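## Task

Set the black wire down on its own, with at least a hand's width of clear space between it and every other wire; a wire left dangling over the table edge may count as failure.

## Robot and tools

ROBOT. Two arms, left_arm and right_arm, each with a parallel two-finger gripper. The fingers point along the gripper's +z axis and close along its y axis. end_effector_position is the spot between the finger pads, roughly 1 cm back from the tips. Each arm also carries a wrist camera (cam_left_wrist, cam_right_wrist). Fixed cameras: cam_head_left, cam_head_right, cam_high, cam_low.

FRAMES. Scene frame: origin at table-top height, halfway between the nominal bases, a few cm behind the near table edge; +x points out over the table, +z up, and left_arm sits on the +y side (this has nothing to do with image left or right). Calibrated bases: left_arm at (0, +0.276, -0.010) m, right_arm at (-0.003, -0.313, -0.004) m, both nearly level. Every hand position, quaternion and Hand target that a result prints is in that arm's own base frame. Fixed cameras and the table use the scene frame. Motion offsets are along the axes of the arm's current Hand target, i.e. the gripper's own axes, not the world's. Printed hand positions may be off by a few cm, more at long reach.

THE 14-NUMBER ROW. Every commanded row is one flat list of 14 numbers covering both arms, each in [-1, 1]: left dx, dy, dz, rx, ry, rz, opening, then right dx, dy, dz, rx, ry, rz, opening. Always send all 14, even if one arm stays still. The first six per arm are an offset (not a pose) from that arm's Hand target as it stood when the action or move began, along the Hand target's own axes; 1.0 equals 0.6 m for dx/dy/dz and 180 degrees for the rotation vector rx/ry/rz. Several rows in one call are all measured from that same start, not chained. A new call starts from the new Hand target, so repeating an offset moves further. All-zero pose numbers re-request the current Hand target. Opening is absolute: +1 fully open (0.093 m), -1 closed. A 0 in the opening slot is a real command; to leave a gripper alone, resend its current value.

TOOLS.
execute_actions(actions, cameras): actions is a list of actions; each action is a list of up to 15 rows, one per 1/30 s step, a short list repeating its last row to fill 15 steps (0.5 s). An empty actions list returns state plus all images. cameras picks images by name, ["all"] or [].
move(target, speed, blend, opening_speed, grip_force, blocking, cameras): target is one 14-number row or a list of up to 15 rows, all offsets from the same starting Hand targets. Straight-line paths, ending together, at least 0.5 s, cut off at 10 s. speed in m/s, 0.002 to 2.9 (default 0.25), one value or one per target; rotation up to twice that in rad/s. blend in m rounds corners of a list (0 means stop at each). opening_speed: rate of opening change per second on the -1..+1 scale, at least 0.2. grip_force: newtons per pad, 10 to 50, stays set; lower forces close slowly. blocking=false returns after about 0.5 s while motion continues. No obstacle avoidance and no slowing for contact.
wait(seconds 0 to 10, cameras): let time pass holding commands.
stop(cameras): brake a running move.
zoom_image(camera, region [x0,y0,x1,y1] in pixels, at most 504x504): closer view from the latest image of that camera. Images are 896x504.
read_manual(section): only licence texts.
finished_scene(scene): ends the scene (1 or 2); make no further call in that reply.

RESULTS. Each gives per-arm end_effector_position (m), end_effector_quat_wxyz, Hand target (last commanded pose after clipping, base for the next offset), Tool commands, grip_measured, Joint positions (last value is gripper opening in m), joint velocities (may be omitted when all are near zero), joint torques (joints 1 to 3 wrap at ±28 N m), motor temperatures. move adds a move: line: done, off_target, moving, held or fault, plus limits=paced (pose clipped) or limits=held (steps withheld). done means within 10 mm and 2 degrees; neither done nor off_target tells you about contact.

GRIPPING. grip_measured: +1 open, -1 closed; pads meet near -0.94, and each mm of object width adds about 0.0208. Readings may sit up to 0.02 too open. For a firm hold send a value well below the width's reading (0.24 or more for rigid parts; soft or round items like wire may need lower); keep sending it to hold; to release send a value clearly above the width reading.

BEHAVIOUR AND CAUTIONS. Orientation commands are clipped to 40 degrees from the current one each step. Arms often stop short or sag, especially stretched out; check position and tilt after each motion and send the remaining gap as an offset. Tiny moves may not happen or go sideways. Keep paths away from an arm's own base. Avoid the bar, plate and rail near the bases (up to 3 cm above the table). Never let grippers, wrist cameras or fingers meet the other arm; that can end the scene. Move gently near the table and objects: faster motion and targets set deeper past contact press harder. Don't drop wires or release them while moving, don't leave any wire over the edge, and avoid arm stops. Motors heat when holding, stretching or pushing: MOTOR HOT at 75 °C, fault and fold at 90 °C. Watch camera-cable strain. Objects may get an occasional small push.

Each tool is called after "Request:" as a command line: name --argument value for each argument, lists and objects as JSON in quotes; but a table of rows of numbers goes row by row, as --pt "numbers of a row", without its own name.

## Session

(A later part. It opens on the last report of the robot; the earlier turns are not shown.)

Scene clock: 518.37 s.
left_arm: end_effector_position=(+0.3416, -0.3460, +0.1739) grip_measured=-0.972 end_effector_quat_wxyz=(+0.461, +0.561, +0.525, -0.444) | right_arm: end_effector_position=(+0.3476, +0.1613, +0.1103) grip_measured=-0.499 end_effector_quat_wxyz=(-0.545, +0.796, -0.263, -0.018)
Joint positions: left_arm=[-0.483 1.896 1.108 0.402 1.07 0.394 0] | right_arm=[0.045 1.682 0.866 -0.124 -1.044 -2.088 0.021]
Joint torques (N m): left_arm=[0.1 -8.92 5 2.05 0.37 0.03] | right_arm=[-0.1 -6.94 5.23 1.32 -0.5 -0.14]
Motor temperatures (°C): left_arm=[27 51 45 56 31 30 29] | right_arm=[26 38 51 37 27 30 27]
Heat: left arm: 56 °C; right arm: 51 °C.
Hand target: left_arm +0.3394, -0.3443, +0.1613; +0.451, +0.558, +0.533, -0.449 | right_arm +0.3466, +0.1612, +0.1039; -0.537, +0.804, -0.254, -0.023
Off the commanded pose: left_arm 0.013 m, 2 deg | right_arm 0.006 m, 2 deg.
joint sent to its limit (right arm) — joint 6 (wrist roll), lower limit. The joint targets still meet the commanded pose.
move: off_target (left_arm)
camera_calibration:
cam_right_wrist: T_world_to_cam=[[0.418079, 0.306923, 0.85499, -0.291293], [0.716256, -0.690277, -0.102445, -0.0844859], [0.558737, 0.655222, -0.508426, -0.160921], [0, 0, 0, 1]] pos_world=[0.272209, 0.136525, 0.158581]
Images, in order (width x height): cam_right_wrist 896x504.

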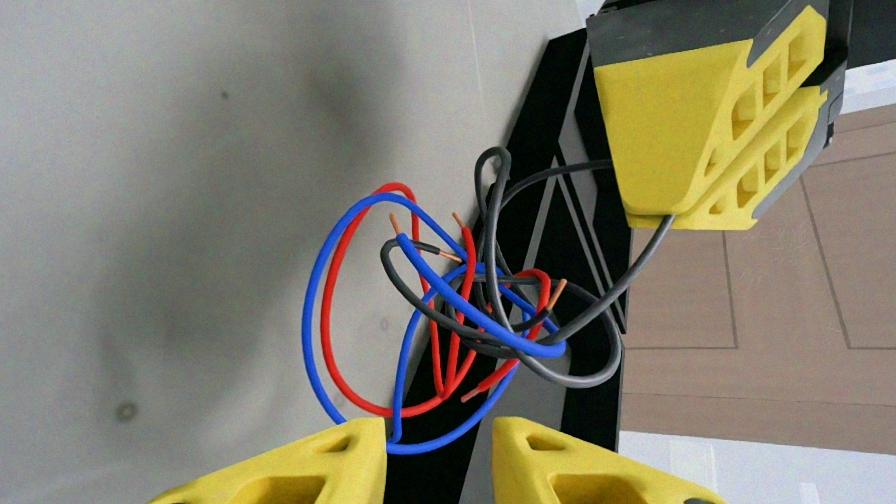

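Request:
move --target '[0,0,0,0,0,0,-1, 0.0083,0.0185,0.065,0,0,0,-0.5]' --speed 0.08 --cameras '["cam_right_wrist"]'

Scene clock: 541.13 s.
left_arm: end_effector_position=(+0.3416, -0.3460, +0.1739) grip_measured=-0.972 end_effector_quat_wxyz=(+0.461, +0.561, +0.525, -0.444) | right_arm: end_effector_position=(+0.3576, +0.1900, +0.0839) grip_measured=-0.499 end_effector_quat_wxyz=(-0.541, +0.804, -0.245, -0.017)
Joint positions: left_arm=[-0.483 1.896 1.108 0.402 1.07 0.394 0] | right_arm=[0.132 1.793 0.861 0.065 -0.996 -2.023 0.021]
Joint torques (N m): left_arm=[0.1 -8.92 5.03 2.04 0.37 0.03] | right_arm=[-0.02 -7.71 4.71 1.51 -0.45 0.03]
Motor temperatures (°C): left_arm=[27 51 44 56 31 30 29] | right_arm=[26 39 49 37 27 30 27]
Heat: left arm: 56 °C; right arm: 49 °C.
Hand target: left_arm +0.3394, -0.3443, +0.1613; +0.451, +0.558, +0.533, -0.449 | right_arm +0.3553, +0.1901, +0.0764; -0.537, +0.804, -0.254, -0.023
Off the commanded pose: left_arm 0.013 m, 2 deg | right_arm 0.008 m, 1 deg.
move: off_target (left_arm)
camera_calibration:
cam_right_wrist: T_world_to_cam=[[0.391663, 0.332014, 0.858118, -0.27737], [0.738933, -0.669209, -0.0783413, -0.0886419], [0.54825, 0.664775, -0.50744, -0.196774], [0, 0, 0, 1]] pos_world=[0.282017, 0.163581, 0.131221]
Images, in order (width x height): cam_right_wrist 896x504.

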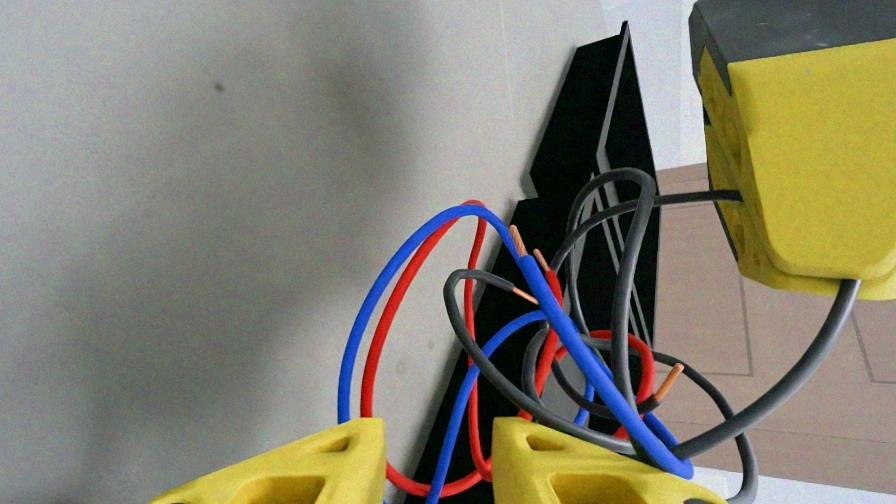

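Request:
move --pt "0 0 0 0 0 0 -1 -0.002 0.009 0.0 0 0 0 -0.66" --pt "0 0 0 0 0 0 -1 -0.002 0.009 0.012 0 0 0 -0.66" --speed 0.05 --opening_speed 1 --cameras '["cam_right_wrist"]'

Scene clock: 547.40 s.
left_arm: end_effector_position=(+0.3416, -0.3460, +0.1739) grip_measured=-0.972 end_effector_quat_wxyz=(+0.461, +0.561, +0.525, -0.444) | right_arm: end_effector_position=(+0.3562, +0.1950, +0.0776) grip_measured=-0.659 end_effector_quat_wxyz=(-0.542, +0.804, -0.245, -0.016)
Joint positions: left_arm=[-0.483 1.896 1.108 0.402 1.07 0.394 0] | right_arm=[0.148 1.807 0.84 0.123 -0.986 -2 0.014]
Joint torques (N m): left_arm=[0.1 -8.94 5.04 2.04 0.37 0.03] | right_arm=[-0.1 -7.35 4.64 1.49 -0.46 0.04]
Motor temperatures (°C): left_arm=[27 51 44 57 31 30 29] | right_arm=[26 39 49 37 27 30 27]
Heat: left arm: 57 °C; right arm: 49 °C.
Hand target: left_arm +0.3394, -0.3443, +0.1613; +0.451, +0.558, +0.533, -0.449 | right_arm +0.3535, +0.1953, +0.0691; -0.537, +0.804, -0.254, -0.023
Off the commanded pose: left_arm 0.013 m, 2 deg | right_arm 0.009 m, 1 deg.
move: off_target (left_arm)
camera_calibration:
cam_right_wrist: T_world_to_cam=[[0.389248, 0.33124, 0.859515, -0.272185], [0.739006, -0.669315, -0.0767324, -0.0849794], [0.549869, 0.665055, -0.505318, -0.203441], [0, 0, 0, 1]] pos_world=[0.280614, 0.16858, 0.124624]
Images, in order (width x height): cam_right_wrist 896x504.

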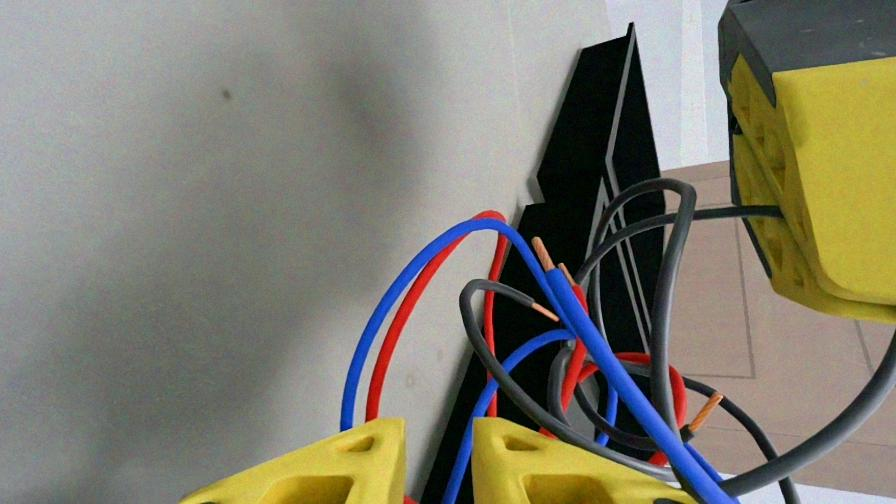

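Request:
move --target '[0,0,0,0,0,0,-1, 0,0,0.005,0,0,0,-1]' --speed 0.05 --opening_speed 0.6 --cameras '["cam_right_wrist"]'

Request:
zoom_image --camera "cam_right_wrist" --region '[320, 180, 800, 504]'

Scene clock: 553.10 s.
left_arm: end_effector_position=(+0.3416, -0.3460, +0.1739) grip_measured=-0.972 end_effector_quat_wxyz=(+0.461, +0.561, +0.525, -0.444) | right_arm: end_effector_position=(+0.3570, +0.1977, +0.0765) grip_measured=-0.976 end_effector_quat_wxyz=(-0.542, +0.804, -0.245, -0.016)
Joint positions: left_arm=[-0.483 1.896 1.108 0.402 1.07 0.394 0] | right_arm=[0.156 1.814 0.84 0.139 -0.981 -1.989 0]
Joint torques (N m): left_arm=[0.1 -8.94 5.03 2.05 0.38 0.03] | right_arm=[0.05 -7.56 4.59 1.5 -0.45 0.02]
Motor temperatures (°C): left_arm=[27 51 44 57 31 30 29] | right_arm=[26 39 49 37 27 30 27]
Heat: left arm: 57 °C; right arm: 49 °C.
Hand target: left_arm +0.3394, -0.3443, +0.1613; +0.451, +0.558, +0.533, -0.449 | right_arm +0.3542, +0.1979, +0.0679; -0.537, +0.804, -0.254, -0.023
Off the commanded pose: left_arm 0.013 m, 2 deg | right_arm 0.009 m, 2 deg.
move: off_target (left_arm)
camera_calibration:
cam_right_wrist: T_world_to_cam=[[0.389068, 0.330587, 0.859848, -0.272165], [0.739034, -0.669241, -0.0770977, -0.0838245], [0.549958, 0.665453, -0.504696, -0.206331], [0, 0, 0, 1]] pos_world=[0.281314, 0.171179, 0.123423]
Images, in order (width x height): cam_right_wrist 896x504.

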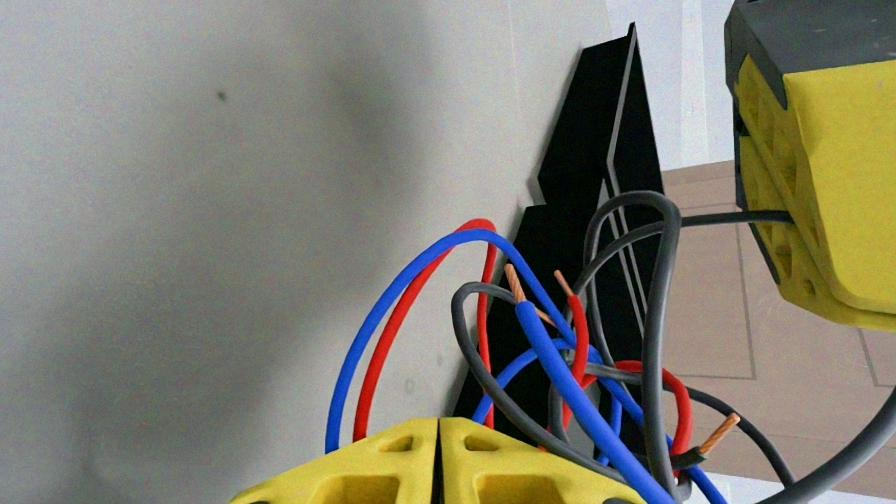

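Scaled by 1.050.

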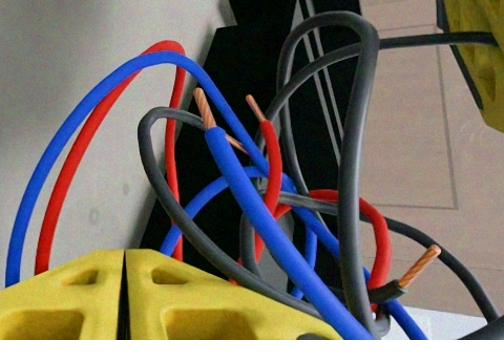

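Request:
move --pt "0 0 0 0 0 0 -1 0 0 -0.017 0 0 0 -1" --pt "0 0 0 0 0 0 -1 0 -0.004 -0.017 0 0 0 -0.55" --speed 0.05 --opening_speed 1 --cameras '["cam_right_wrist"]'

Scene clock: 558.53 s.
left_arm: end_effector_position=(+0.3416, -0.3460, +0.1739) grip_measured=-0.972 end_effector_quat_wxyz=(+0.461, +0.561, +0.525, -0.444) | right_arm: end_effector_position=(+0.3561, +0.1915, +0.0732) grip_measured=-0.552 end_effector_quat_wxyz=(-0.537, +0.805, -0.253, -0.020)
Joint positions: left_arm=[-0.483 1.896 1.108 0.402 1.07 0.394 0] | right_arm=[0.14 1.814 0.84 0.108 -0.982 -2.004 0.019]
Joint torques (N m): left_arm=[0.08 -8.92 5.03 2.04 0.37 0.04] | right_arm=[-0.68 -9.7 5.15 1.21 -0.59 -0.17]
Motor temperatures (°C): left_arm=[27 51 44 57 31 30 29] | right_arm=[26 39 48 37 27 30 27]
Heat: left arm: 57 °C; right arm: 48 °C.
Hand target: left_arm +0.3394, -0.3443, +0.1613; +0.451, +0.558, +0.533, -0.449 | right_arm +0.3529, +0.1898, +0.0743; -0.537, +0.804, -0.254, -0.023
Off the commanded pose: left_arm 0.013 m, 2 deg | right_arm 0.004 m, 0 deg.
move: off_target (left_arm)
camera_calibration:
cam_right_wrist: T_world_to_cam=[[0.407436, 0.33306, 0.850333, -0.273344], [0.731401, -0.676573, -0.0854486, -0.0828535], [0.546853, 0.65675, -0.519261, -0.199607], [0, 0, 0, 1]] pos_world=[0.281125, 0.166075, 0.121706]
Images, in order (width x height): cam_right_wrist 896x504.

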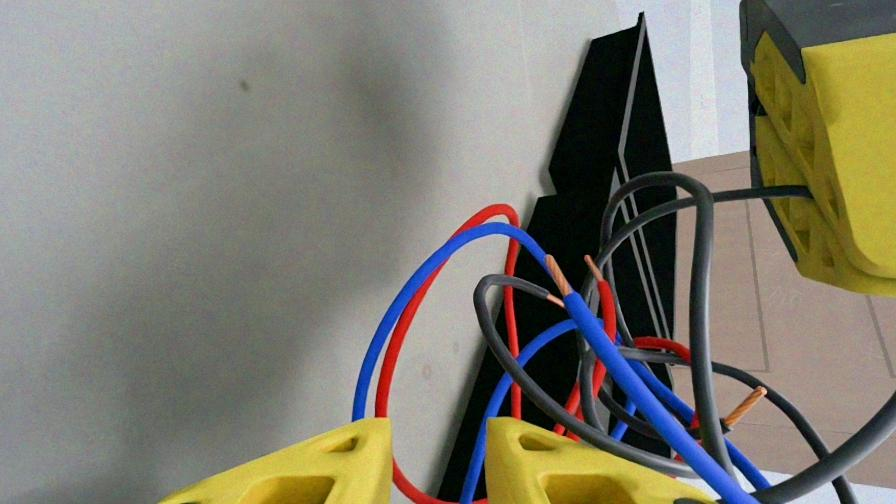

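Request:
move --pt "0 0 0 0 0 0 -1 0 -0.0117 0.0 0 0 0 -0.55" --pt "0 0 0 0 0 0 -1 0 -0.0117 0.027 0 0 0 -0.55" --speed 0.05 --cameras '["cam_right_wrist"]'

Scene clock: 565.60 s.
left_arm: end_effector_position=(+0.3416, -0.3460, +0.1739) grip_measured=-0.972 end_effector_quat_wxyz=(+0.461, +0.561, +0.525, -0.444) | right_arm: end_effector_position=(+0.3533, +0.2046, +0.0723) grip_measured=-0.552 end_effector_quat_wxyz=(-0.535, +0.806, -0.253, -0.028)
Joint positions: left_arm=[-0.483 1.896 1.108 0.402 1.07 0.394 0] | right_arm=[0.179 1.819 0.84 0.135 -0.964 -1.961 0.019]
Joint torques (N m): left_arm=[0.09 -8.91 5.03 2.04 0.37 0.03] | right_arm=[-0.14 -7.62 6.99 1.57 -0.51 0.03]
Motor temperatures (°C): left_arm=[27 51 44 57 31 30 29] | right_arm=[26 40 48 37 27 30 27]
Heat: left arm: 57 °C; right arm: 48 °C.
Hand target: left_arm +0.3394, -0.3443, +0.1613; +0.451, +0.558, +0.533, -0.449 | right_arm +0.3597, +0.2060, +0.0734; -0.537, +0.804, -0.254, -0.023
Off the commanded pose: left_arm 0.013 m, 2 deg | right_arm 0.007 m, 1 deg.
move: off_target (left_arm)
camera_calibration:
cam_right_wrist: T_world_to_cam=[[0.416543, 0.337109, 0.844304, -0.279399], [0.736357, -0.669767, -0.0958661, -0.0743969], [0.53317, 0.661641, -0.52722, -0.202721], [0, 0, 0, 1]] pos_world=[0.279249, 0.178488, 0.121887]
Images, in order (width x height): cam_right_wrist 896x504.

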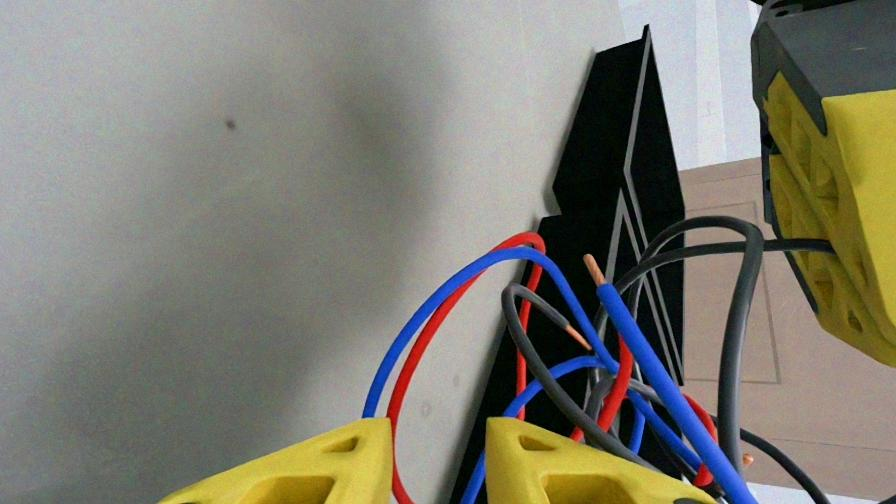

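Request:
move --target '[0,0,0,0,0,0,-1, 0.003,-0.009,0.035,0,0,0,-0.5]' --speed 0.05 --cameras '["cam_right_wrist"]'

Scene clock: 575.43 s.
left_arm: end_effector_position=(+0.3416, -0.3460, +0.1739) grip_measured=-0.972 end_effector_quat_wxyz=(+0.461, +0.561, +0.525, -0.444) | right_arm: end_effector_position=(+0.3598, +0.2228, +0.0654) grip_measured=-0.502 end_effector_quat_wxyz=(-0.533, +0.806, -0.255, -0.031)
Joint positions: left_arm=[-0.483 1.896 1.108 0.402 1.07 0.394 0] | right_arm=[0.23 1.87 0.863 0.205 -0.929 -1.898 0.021]
Joint torques (N m): left_arm=[0.1 -8.92 5.03 2.04 0.37 0.03] | right_arm=[-0.08 -7.98 7.56 1.6 -0.48 -0.03]
Motor temperatures (°C): left_arm=[27 51 44 57 31 30 29] | right_arm=[26 40 49 37 27 30 27]
Heat: left arm: 57 °C; right arm: 49 °C.
Hand target: left_arm +0.3394, -0.3443, +0.1613; +0.451, +0.558, +0.533, -0.449 | right_arm +0.3685, +0.2252, +0.0685; -0.537, +0.804, -0.254, -0.023
Off the commanded pose: left_arm 0.013 m, 2 deg | right_arm 0.010 m, 1 deg.
move: off_target (left_arm)
camera_calibration:
cam_right_wrist: T_world_to_cam=[[0.422357, 0.338981, 0.840658, -0.284656], [0.73591, -0.669701, -0.0996847, -0.067267], [0.529199, 0.660751, -0.532313, -0.21982], [0, 0, 0, 1]] pos_world=[0.286057, 0.196691, 0.11558]
Images, in order (width x height): cam_right_wrist 896x504.

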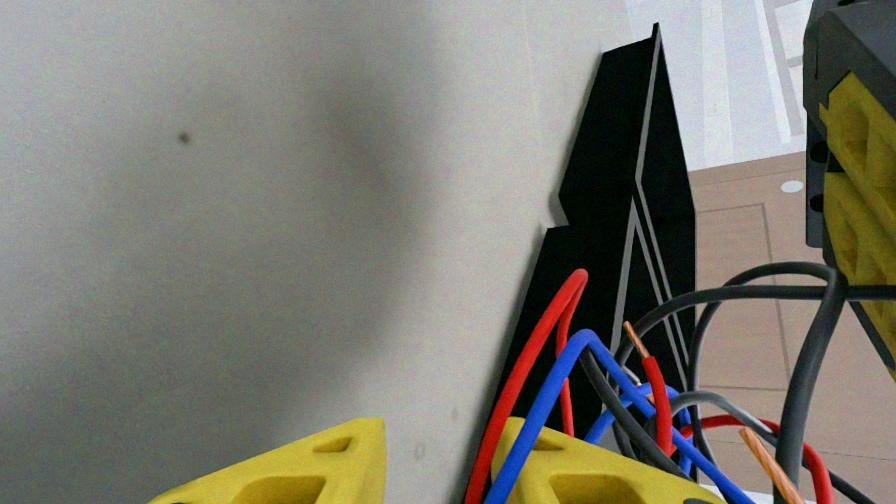

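Request:
move --target '[0,0,0,0,0,0,-1, 0,0,0,0,0,0,-1]' --opening_speed 0.5 --cameras '["cam_right_wrist","cam_left_wrist"]'

Request:
zoom_image --camera "cam_right_wrist" --region '[380, 200, 880, 504]'

Scene clock: 582.07 s.
left_arm: end_effector_position=(+0.3416, -0.3460, +0.1739) grip_measured=-0.972 end_effector_quat_wxyz=(+0.461, +0.561, +0.525, -0.444) | right_arm: end_effector_position=(+0.3602, +0.2229, +0.0658) grip_measured=-0.971 end_effector_quat_wxyz=(-0.534, +0.806, -0.255, -0.029)
Joint positions: left_arm=[-0.483 1.896 1.108 0.402 1.07 0.394 0] | right_arm=[0.23 1.87 0.863 0.209 -0.929 -1.897 0]
Joint torques (N m): left_arm=[0.09 -8.91 5.04 2.05 0.37 0.03] | right_arm=[-0.02 -8.02 7.51 1.59 -0.44 0.03]
Motor temperatures (°C): left_arm=[27 51 44 57 31 30 29] | right_arm=[26 40 49 38 27 30 27]
Heat: left arm: 57 °C; right arm: 49 °C.
Hand target: left_arm +0.3394, -0.3443, +0.1613; +0.451, +0.558, +0.533, -0.449 | right_arm +0.3685, +0.2252, +0.0686; -0.537, +0.804, -0.254, -0.023
Off the commanded pose: left_arm 0.013 m, 2 deg | right_arm 0.009 m, 1 deg.
move: off_target (left_arm)
camera_calibration:
cam_left_wrist: T_world_to_cam=[[-0.998555, 0.031056, -0.0438543, 0.35748], [0.0537346, 0.569171, -0.820462, 0.360276], [-0.000519659, -0.821633, -0.570017, -0.107041], [0, 0, 0, 1]] pos_world=[0.337549, -0.304109, 0.250254]
cam_right_wrist: T_world_to_cam=[[0.420267, 0.338201, 0.842019, -0.284306], [0.735818, -0.670031, -0.0981392, -0.0674966], [0.530988, 0.660817, -0.530446, -0.220729], [0, 0, 0, 1]] pos_world=[0.286354, 0.196789, 0.115683]
Images, in order (width x height): cam_left_wrist 896x504, cam_right_wrist 896x504.

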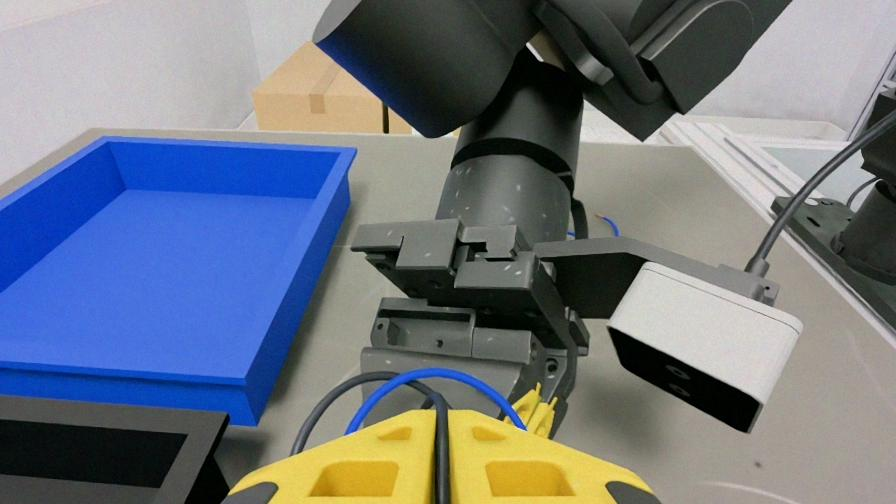

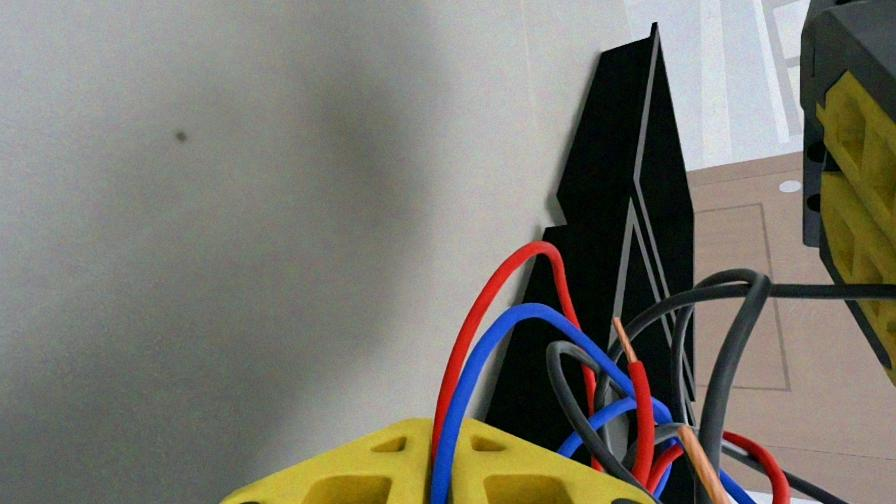

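Scaled by 1.008.

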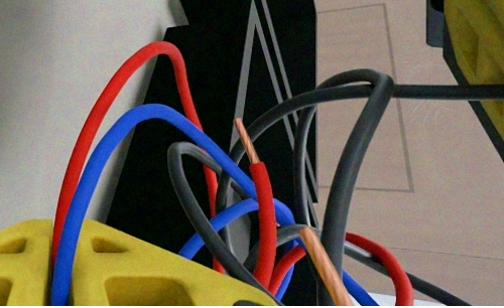

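Request:
move --target '[0,0,0,0,0,0,-1, 0.0195,0.014,-0.082,0,0,0,-1]' --speed 0.05 --cameras '["cam_right_wrist","cam_left_wrist"]'

Request:
zoom_image --camera "cam_right_wrist" --region '[380, 100, 880, 504]'

Scene clock: 592.00 s.
left_arm: end_effector_position=(+0.3416, -0.3460, +0.1739) grip_measured=-0.972 end_effector_quat_wxyz=(+0.461, +0.561, +0.525, -0.444) | right_arm: end_effector_position=(+0.3567, +0.1769, +0.0637) grip_measured=-0.971 end_effector_quat_wxyz=(-0.530, +0.805, -0.263, -0.037)
Joint positions: left_arm=[-0.483 1.896 1.108 0.402 1.07 0.394 0] | right_arm=[0.093 1.849 0.872 0.008 -1.015 -2.075 0]
Joint torques (N m): left_arm=[0.1 -8.94 5.04 2.04 0.37 0.03] | right_arm=[-0.81 -11.14 7.42 1.05 -0.6 -0.16]
Motor temperatures (°C): left_arm=[27 51 44 57 31 30 29] | right_arm=[26 40 49 38 27 30 27]
Heat: left arm: 57 °C; right arm: 49 °C.
Hand target: left_arm +0.3394, -0.3443, +0.1613; +0.451, +0.558, +0.533, -0.449 | right_arm +0.3636, +0.1752, +0.0786; -0.537, +0.804, -0.254, -0.023
Off the commanded pose: left_arm 0.013 m, 2 deg | right_arm 0.016 m, 2 deg.
move: off_target (left_arm, right_arm)
camera_calibration:
cam_left_wrist: T_world_to_cam=[[-0.998555, 0.031056, -0.0438543, 0.35748], [0.0537346, 0.569171, -0.820462, 0.360276], [-0.000519659, -0.821633, -0.570017, -0.107041], [0, 0, 0, 1]] pos_world=[0.337549, -0.304109, 0.250254]
cam_right_wrist: T_world_to_cam=[[0.442338, 0.33681, 0.831201, -0.272563], [0.729582, -0.674139, -0.115092, -0.0918422], [0.521581, 0.657339, -0.543928, -0.184829], [0, 0, 0, 1]] pos_world=[0.283975, 0.151383, 0.115451]
Images, in order (width x height): cam_left_wrist 896x504, cam_right_wrist 896x504.

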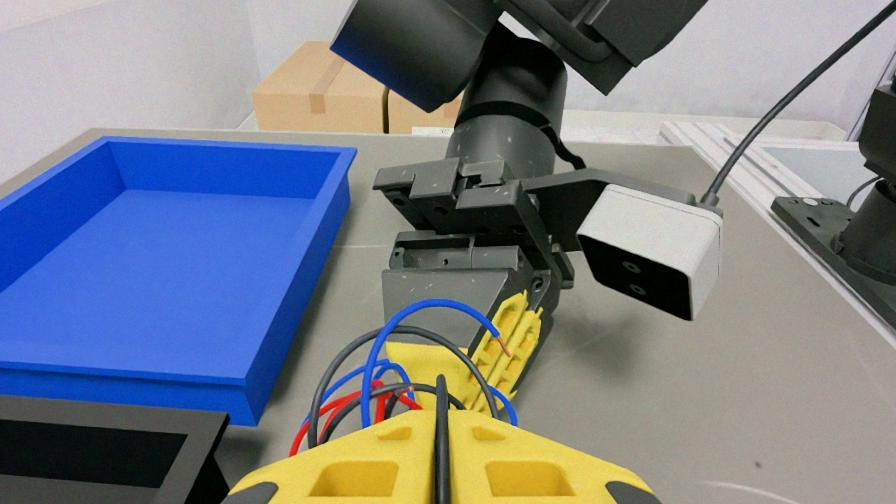

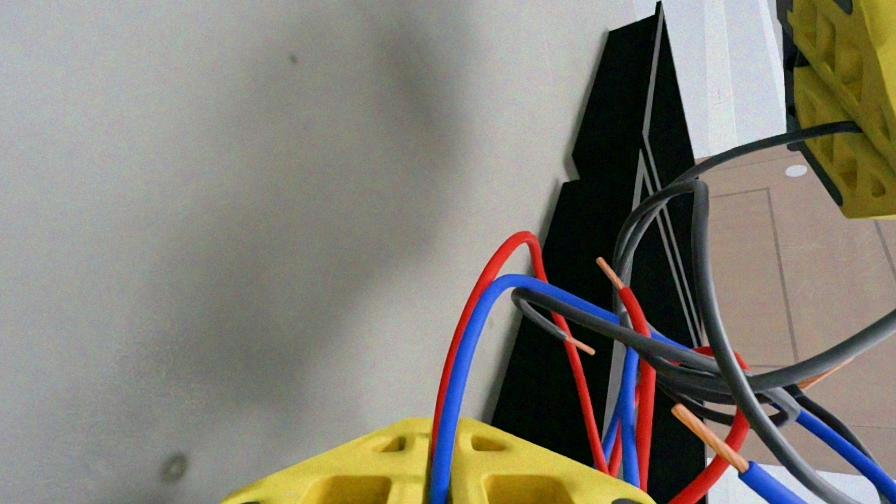

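Scaled by 1.008.

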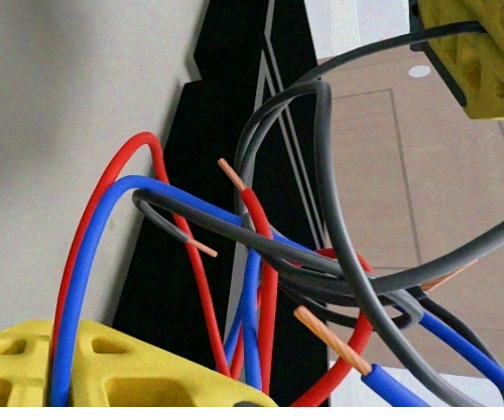

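Request:
zoom_image --camera "cam_right_wrist" --region '[580, 230, 896, 504]'

Request:
zoom_image --camera "cam_left_wrist" --region '[270, 280, 560, 470]'

Scaled by 1.595.

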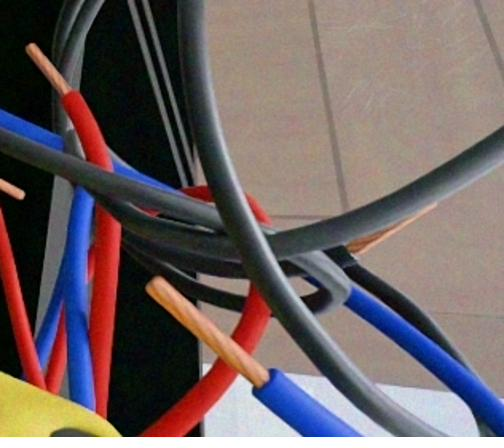

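Scaled by 1.738.

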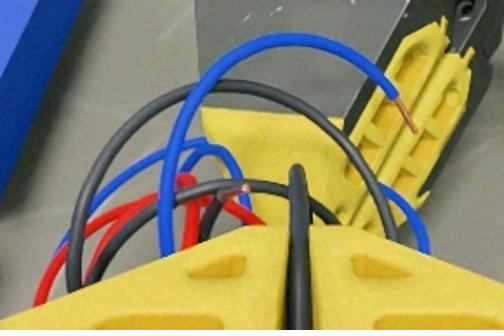

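Request:
move --target '[0,0,0,0,0,0,-1, 0.025,0.022,-0.075,0,0,0.03,-1]' --speed 0.04 --cameras '["cam_right_wrist","cam_left_wrist"]'

Request:
zoom_image --camera "cam_right_wrist" --region '[480, 100, 896, 450]'

Request:
zoom_image --camera "cam_left_wrist" --region '[270, 240, 560, 470]'

Scene clock: 613.30 s.
left_arm: end_effector_position=(+0.3416, -0.3460, +0.1741) grip_measured=-0.972 end_effector_quat_wxyz=(+0.462, +0.561, +0.525, -0.444) | right_arm: end_effector_position=(+0.3617, +0.1302, +0.0756) grip_measured=-0.971 end_effector_quat_wxyz=(-0.545, +0.775, -0.317, -0.039)
Joint positions: left_arm=[-0.483 1.896 1.108 0.404 1.07 0.394 0] | right_arm=[-0.052 1.814 0.872 -0.092 -1.084 -2.089 0]
Joint torques (N m): left_arm=[0.09 -8.92 5.04 2.03 0.37 0.03] | right_arm=[-1.07 -10.77 5.2 0.97 -0.61 -0.12]
Motor temperatures (°C): left_arm=[27 52 44 58 31 30 29] | right_arm=[26 43 51 37 27 30 27]
Heat: left arm: 58 °C; right arm: 51 °C.
Hand target: left_arm +0.3393, -0.3443, +0.1613; +0.451, +0.558, +0.533, -0.449 | right_arm +0.3603, +0.1262, +0.0816; -0.535, +0.791, -0.292, -0.049
Off the commanded pose: left_arm 0.013 m, 2 deg | right_arm 0.007 m, 4 deg.
joint sent to its limit (right arm) — joint 6 (wrist roll), lower limit. The joint targets are off in orientation, not in position.
move: off_target (left_arm, right_arm)
camera_calibration:
cam_left_wrist: T_world_to_cam=[[-0.99849, 0.0310476, -0.0453193, 0.357837], [0.0549337, 0.568575, -0.820795, 0.359941], [0.000283697, -0.822045, -0.569422, -0.107474], [0, 0, 0, 1]] pos_world=[0.337554, -0.304112, 0.250456]
cam_right_wrist: T_world_to_cam=[[0.516004, 0.244077, 0.821076, -0.282756], [0.649716, -0.736186, -0.189471, -0.0830216], [0.558219, 0.631235, -0.538456, -0.160476], [0, 0, 0, 1]] pos_world=[0.289425, 0.109193, 0.130025]
Images, in order (width x height): cam_left_wrist 896x504, cam_right_wrist 896x504.

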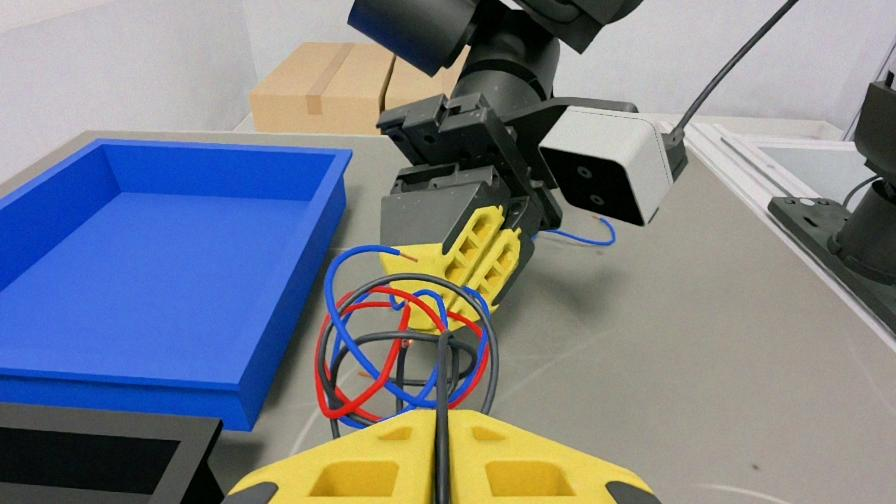

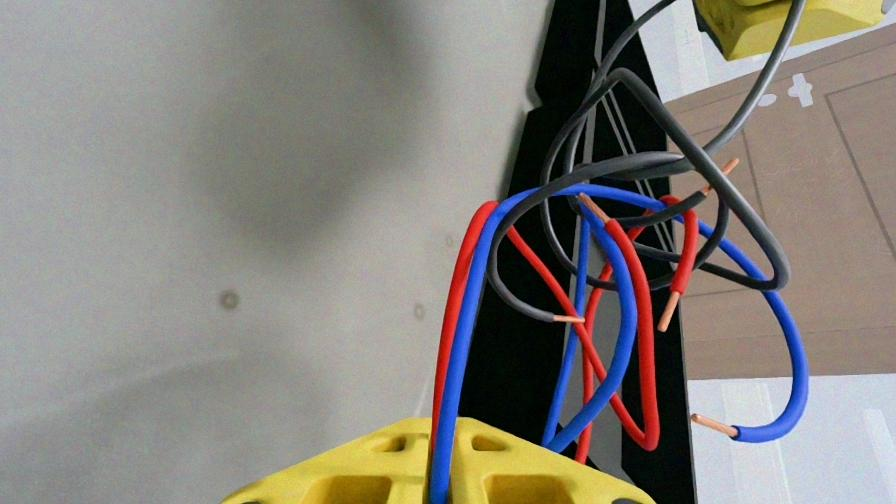

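Scaled by 1.212.

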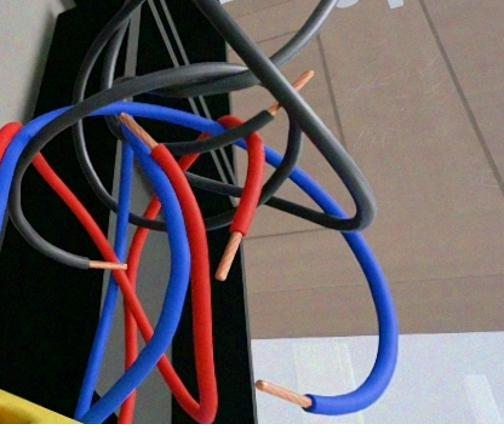

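Scaled by 1.738.

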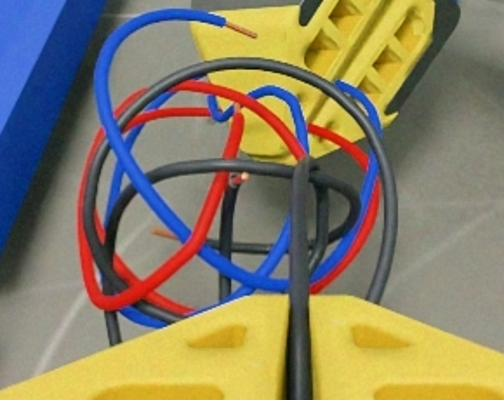

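Request:
move --target '[0,0,0,0,0,0,-1, 0.03,0.02,-0.09,0,0,0.05,-1]' --speed 0.05 --cameras '["cam_right_wrist","cam_left_wrist"]'

Request:
zoom_image --camera "cam_left_wrist" --region '[250, 200, 600, 470]'

Scene clock: 622.50 s.
left_arm: end_effector_position=(+0.3416, -0.3460, +0.1741) grip_measured=-0.972 end_effector_quat_wxyz=(+0.462, +0.561, +0.525, -0.444) | right_arm: end_effector_position=(+0.3555, +0.0715, +0.0783) grip_measured=-0.971 end_effector_quat_wxyz=(-0.545, +0.726, -0.415, -0.058)
Joint positions: left_arm=[-0.483 1.896 1.108 0.404 1.07 0.394 0] | right_arm=[-0.234 1.786 0.872 -0.268 -1.124 -2.089 0]
Joint torques (N m): left_arm=[0.1 -8.94 5.03 2.03 0.37 0.03] | right_arm=[-0.84 -10.37 5.94 0.75 -0.68 -0.13]
Motor temperatures (°C): left_arm=[27 52 44 58 31 30 29] | right_arm=[26 43 50 36 27 30 28]
Heat: left arm: 58 °C; right arm: 50 °C.
Hand target: left_arm +0.3393, -0.3443, +0.1612; +0.451, +0.558, +0.533, -0.449 | right_arm +0.3563, +0.0684, +0.0876; -0.530, +0.766, -0.353, -0.091
Off the commanded pose: left_arm 0.013 m, 2 deg | right_arm 0.010 m, 9 deg.
joint sent to its limit (right arm) — joint 6 (wrist roll), lower limit. The joint targets are off in orientation, not in position.
move: off_target (left_arm, right_arm)
camera_calibration:
cam_left_wrist: T_world_to_cam=[[-0.99849, 0.0310476, -0.0453193, 0.357837], [0.0549337, 0.568575, -0.820795, 0.359941], [0.000283697, -0.822045, -0.569422, -0.107474], [0, 0, 0, 1]] pos_world=[0.337554, -0.304112, 0.250456]
cam_right_wrist: T_world_to_cam=[[0.655982, 0.103038, 0.74771, -0.301281], [0.486551, -0.815065, -0.314542, -0.0483239], [0.577023, 0.570133, -0.584801, -0.117132], [0, 0, 0, 1]] pos_world=[0.288735, 0.0584373, 0.141572]
Images, in order (width x height): cam_left_wrist 896x504, cam_right_wrist 896x504.

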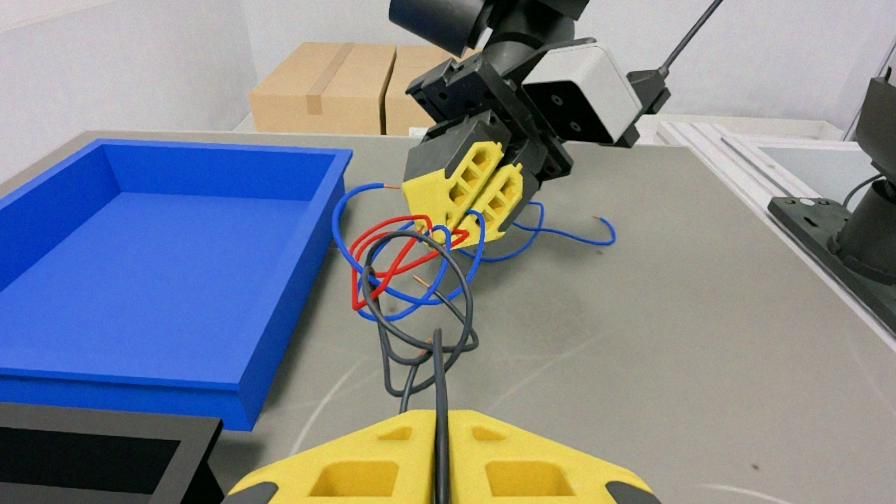

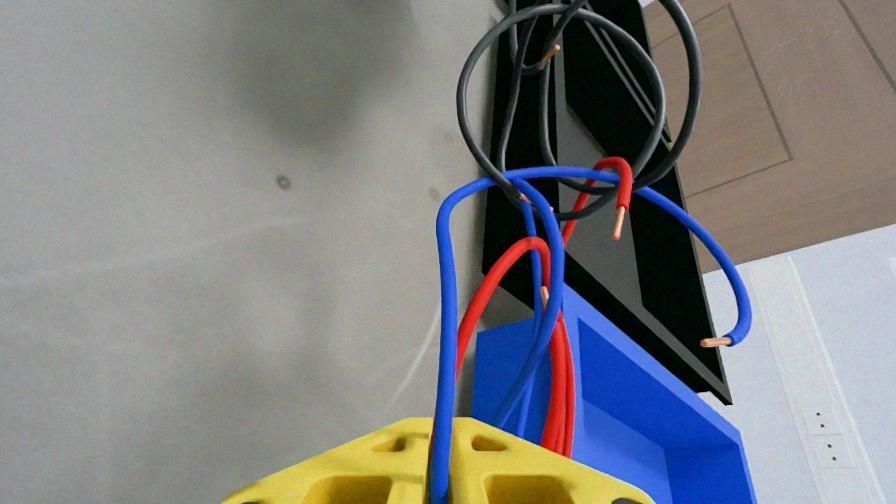

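Scaled by 1.440.

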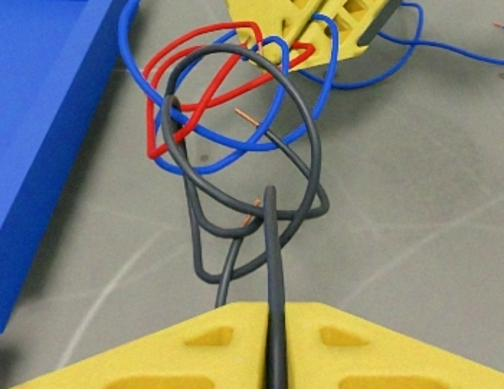

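Request:
move --target '[-0.0073,-0.0027,-0.1373,0,0,0,-1, 0,0,0,0,0,0,-1]' --speed 0.06 --cameras '["cam_right_wrist","cam_left_wrist"]'

Request:
zoom_image --camera "cam_left_wrist" --region '[250, 150, 650, 470]'

Scene clock: 632.77 s.
left_arm: end_effector_position=(+0.3443, -0.2681, +0.1697) grip_measured=-0.972 end_effector_quat_wxyz=(+0.443, +0.554, +0.543, -0.450) | right_arm: end_effector_position=(+0.3552, +0.0716, +0.0784) grip_measured=-0.971 end_effector_quat_wxyz=(-0.545, +0.726, -0.416, -0.059)
Joint positions: left_arm=[-0.289 1.809 1.067 0.088 1.233 0.629 0] | right_arm=[-0.234 1.786 0.872 -0.27 -1.125 -2.089 0]
Joint torques (N m): left_arm=[0.59 -12.4 5.93 1.5 0.66 0.16] | right_arm=[-0.94 -10.44 6 0.73 -0.68 -0.13]
Motor temperatures (°C): left_arm=[27 53 44 57 31 30 29] | right_arm=[26 42 50 36 27 30 28]
Heat: left arm: 57 °C; right arm: 50 °C.
Hand target: left_arm +0.3393, -0.2643, +0.1811; +0.451, +0.558, +0.533, -0.449 | right_arm +0.3563, +0.0685, +0.0876; -0.530, +0.766, -0.353, -0.091
Off the commanded pose: left_arm 0.013 m, 1 deg | right_arm 0.010 m, 9 deg.
joint sent to its limit (right arm) — joint 6 (wrist roll), lower limit. The joint targets are off in orientation, not in position.
move: off_target (left_arm, right_arm)
camera_calibration:
cam_left_wrist: T_world_to_cam=[[-0.999659, 0.0257985, 0.00402124, 0.348371], [0.0119008, 0.587285, -0.809292, 0.32974], [-0.0232401, -0.808969, -0.587392, -0.0312667], [0, 0, 0, 1]] pos_world=[0.343602, -0.227933, 0.247089]
cam_right_wrist: T_world_to_cam=[[0.65712, 0.102183, 0.746828, -0.301461], [0.486362, -0.814416, -0.31651, -0.047789], [0.575886, 0.571214, -0.584867, -0.116686], [0, 0, 0, 1]] pos_world=[0.288537, 0.0585368, 0.141768]
Images, in order (width x height): cam_left_wrist 896x504, cam_right_wrist 896x504.

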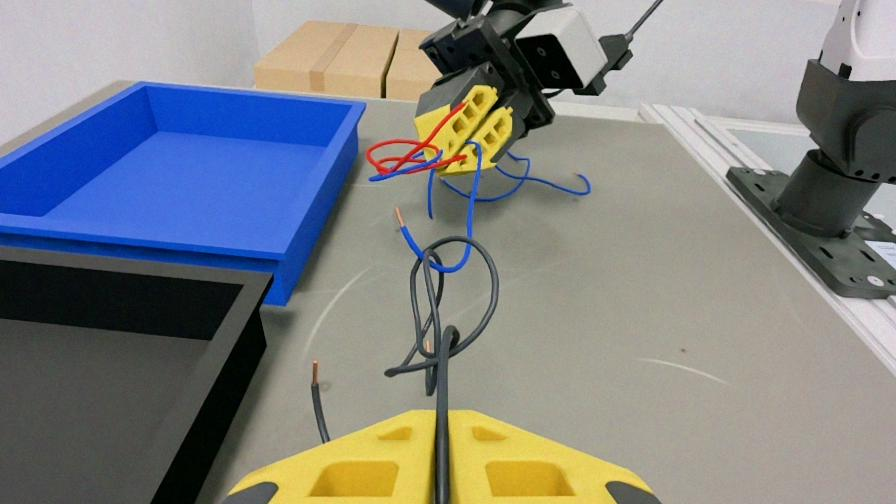

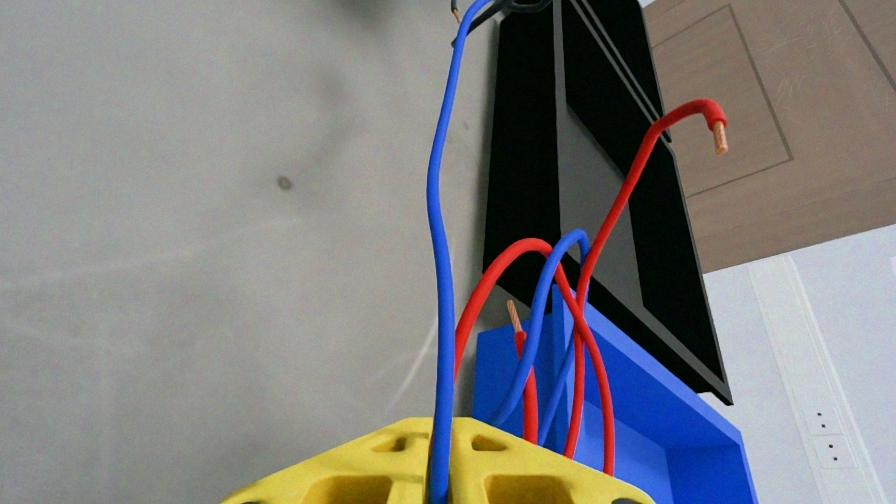

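Scaled by 1.260.

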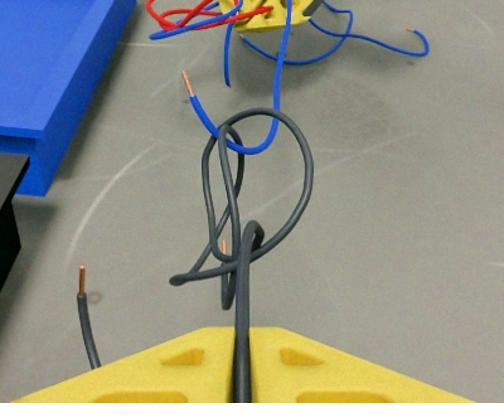

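Request:
move --target '[-0.012,-0.0027,-0.14,0,0,0,-1, 0,0,0,0,0,0,-1]' --speed 0.08 --cameras '["cam_left_wrist"]'

Scene clock: 638.10 s.
left_arm: end_effector_position=(+0.3336, -0.1850, +0.2003) grip_measured=-0.972 end_effector_quat_wxyz=(+0.447, +0.558, +0.538, -0.448) | right_arm: end_effector_position=(+0.3552, +0.0716, +0.0784) grip_measured=-0.971 end_effector_quat_wxyz=(-0.545, +0.726, -0.416, -0.059)
Joint positions: left_arm=[-0.059 1.798 1.301 -0.882 1.366 1.393 0] | right_arm=[-0.234 1.786 0.872 -0.27 -1.125 -2.089 0]
Joint torques (N m): left_arm=[0.62 -7.46 8.36 0.53 0.91 0.19] | right_arm=[-0.87 -10.44 6.01 0.75 -0.66 -0.14]
Motor temperatures (°C): left_arm=[27 54 44 56 31 30 29] | right_arm=[26 42 50 35 27 30 28]
Heat: left arm: 56 °C; right arm: 50 °C.
Hand target: left_arm +0.3392, -0.1831, +0.2041; +0.451, +0.558, +0.533, -0.449 | right_arm +0.3563, +0.0685, +0.0876; -0.530, +0.766, -0.353, -0.091
Off the commanded pose: left_arm 0.007 m, 1 deg | right_arm 0.010 m, 9 deg.
joint sent to its limit (right arm) — joint 6 (wrist roll), lower limit. The joint targets are off in orientation, not in position.
move: off_target (right_arm)
camera_calibration:
cam_left_wrist: T_world_to_cam=[[-0.999461, 0.0311149, -0.0104318, 0.339245], [0.0266892, 0.585705, -0.810085, 0.300796], [-0.0190957, -0.809927, -0.58622, 0.0519805], [0, 0, 0, 1]] pos_world=[0.332027, -0.144633, 0.277681]
Images, in order (width x height): cam_left_wrist 896x504.

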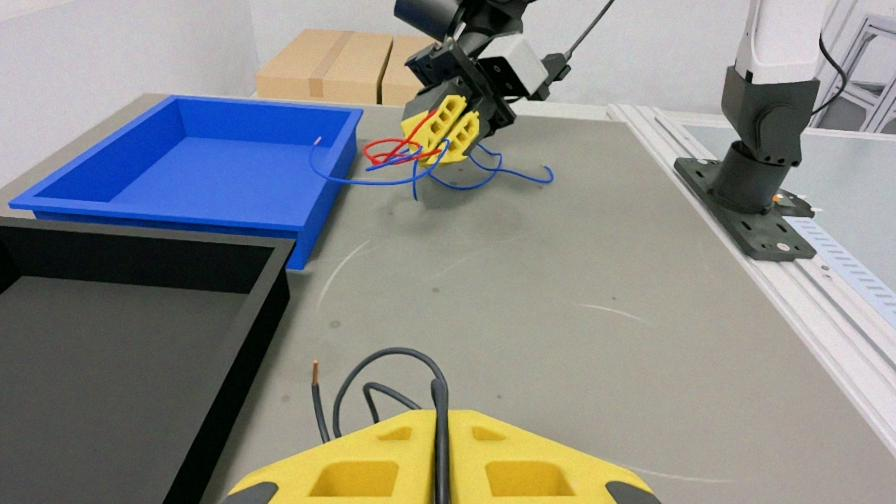

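Request:
move --target '[0.1055,-0.1032,-0.084,-0.2278,0.1815,-0.1296,-1, -0.0128,0.1293,-0.0357,0,0,0,-1]' --speed 0.12 --cameras '["cam_left_wrist","cam_right_wrist","cam_head_left"]'

Scene clock: 659.73 s.
left_arm: end_effector_position=(+0.2888, -0.1210, +0.1565) grip_measured=-0.972 end_effector_quat_wxyz=(+0.364, +0.354, +0.848, -0.149) | right_arm: end_effector_position=(+0.2970, +0.0404, +0.0386) grip_measured=-0.971 end_effector_quat_wxyz=(-0.548, +0.689, -0.475, -0.017)
Joint positions: left_arm=[-0.171 1.125 0.794 -0.532 0.429 0.459 0] | right_arm=[-0.396 1.69 0.528 -0.028 -1.125 -2.089 0]
Joint torques (N m): left_arm=[-1.03 -5.11 5.55 1.6 0.16 0.02] | right_arm=[-0.8 -7.87 3.56 1 -0.72 -0.17]
Heat: left arm: 52 °C; right arm: 49 °C.
Hand target: left_arm +0.2802, -0.1201, +0.1502; +0.354, +0.353, +0.854, -0.146 | right_arm +0.2963, +0.0384, +0.0426; -0.530, +0.766, -0.353, -0.091
Off the commanded pose: left_arm 0.011 m, 1 deg | right_arm 0.004 m, 19 deg.
joint sent to its limit (right arm) — joint 6 (wrist roll), lower limit. The joint targets are off in orientation, not in position.
move: off_target (left_arm, right_arm)
camera_calibration:
cam_left_wrist: T_world_to_cam=[[-0.711801, -0.702367, 0.0044222, 0.117942], [-0.652418, 0.658822, -0.374573, 0.365745], [0.260174, -0.269507, -0.927187, 0.115341], [0, 0, 0, 1]] pos_world=[0.292561, -0.127037, 0.24342]
cam_right_wrist: T_world_to_cam=[[0.669193, -0.00725487, 0.743053, -0.229297], [0.346385, -0.881622, -0.320562, -0.0130131], [0.657418, 0.4719, -0.587463, -0.108686], [0, 0, 0, 1]] pos_world=[0.229404, 0.038153, 0.102359]
Images, in order (width x height): cam_head_left 896x504, cam_left_wrist 896x504, cam_right_wrist 896x504.

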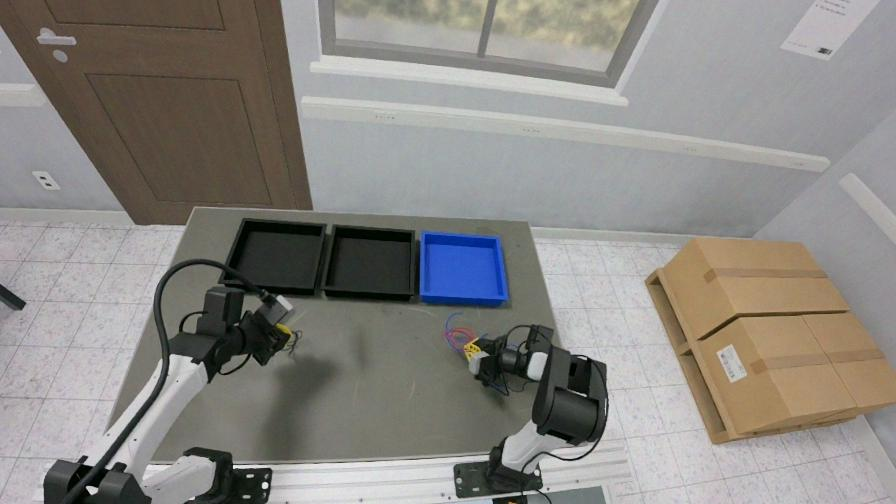

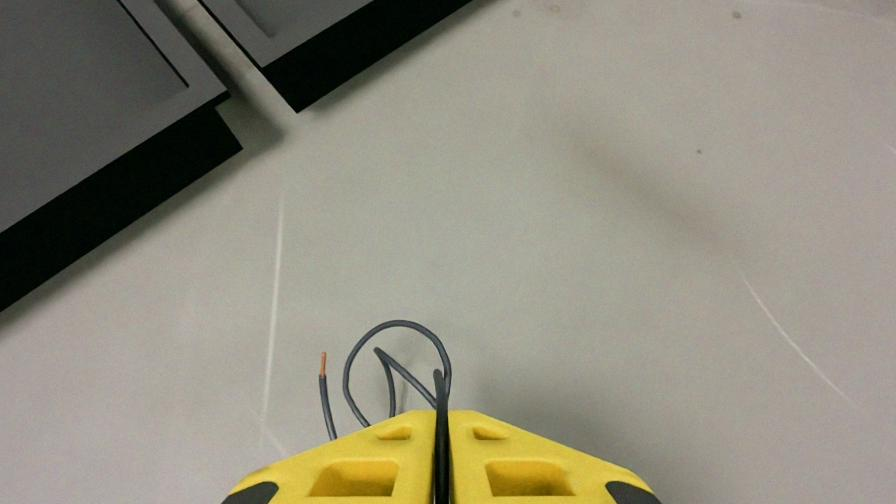

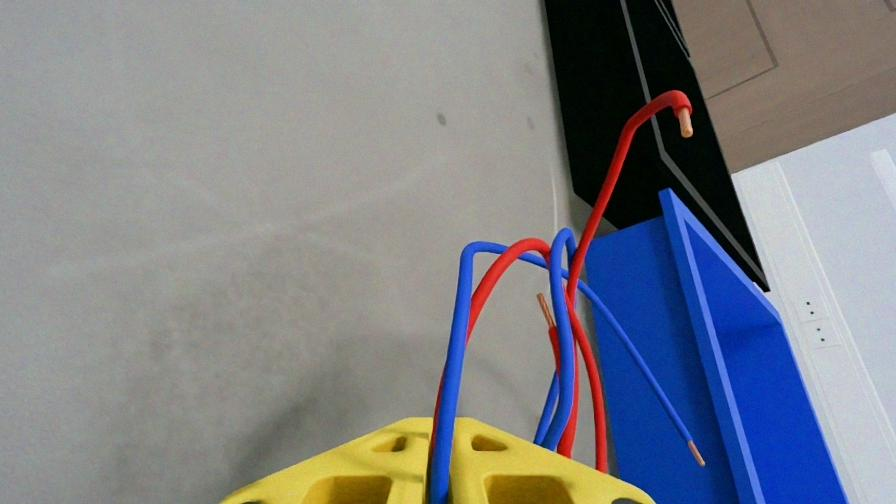

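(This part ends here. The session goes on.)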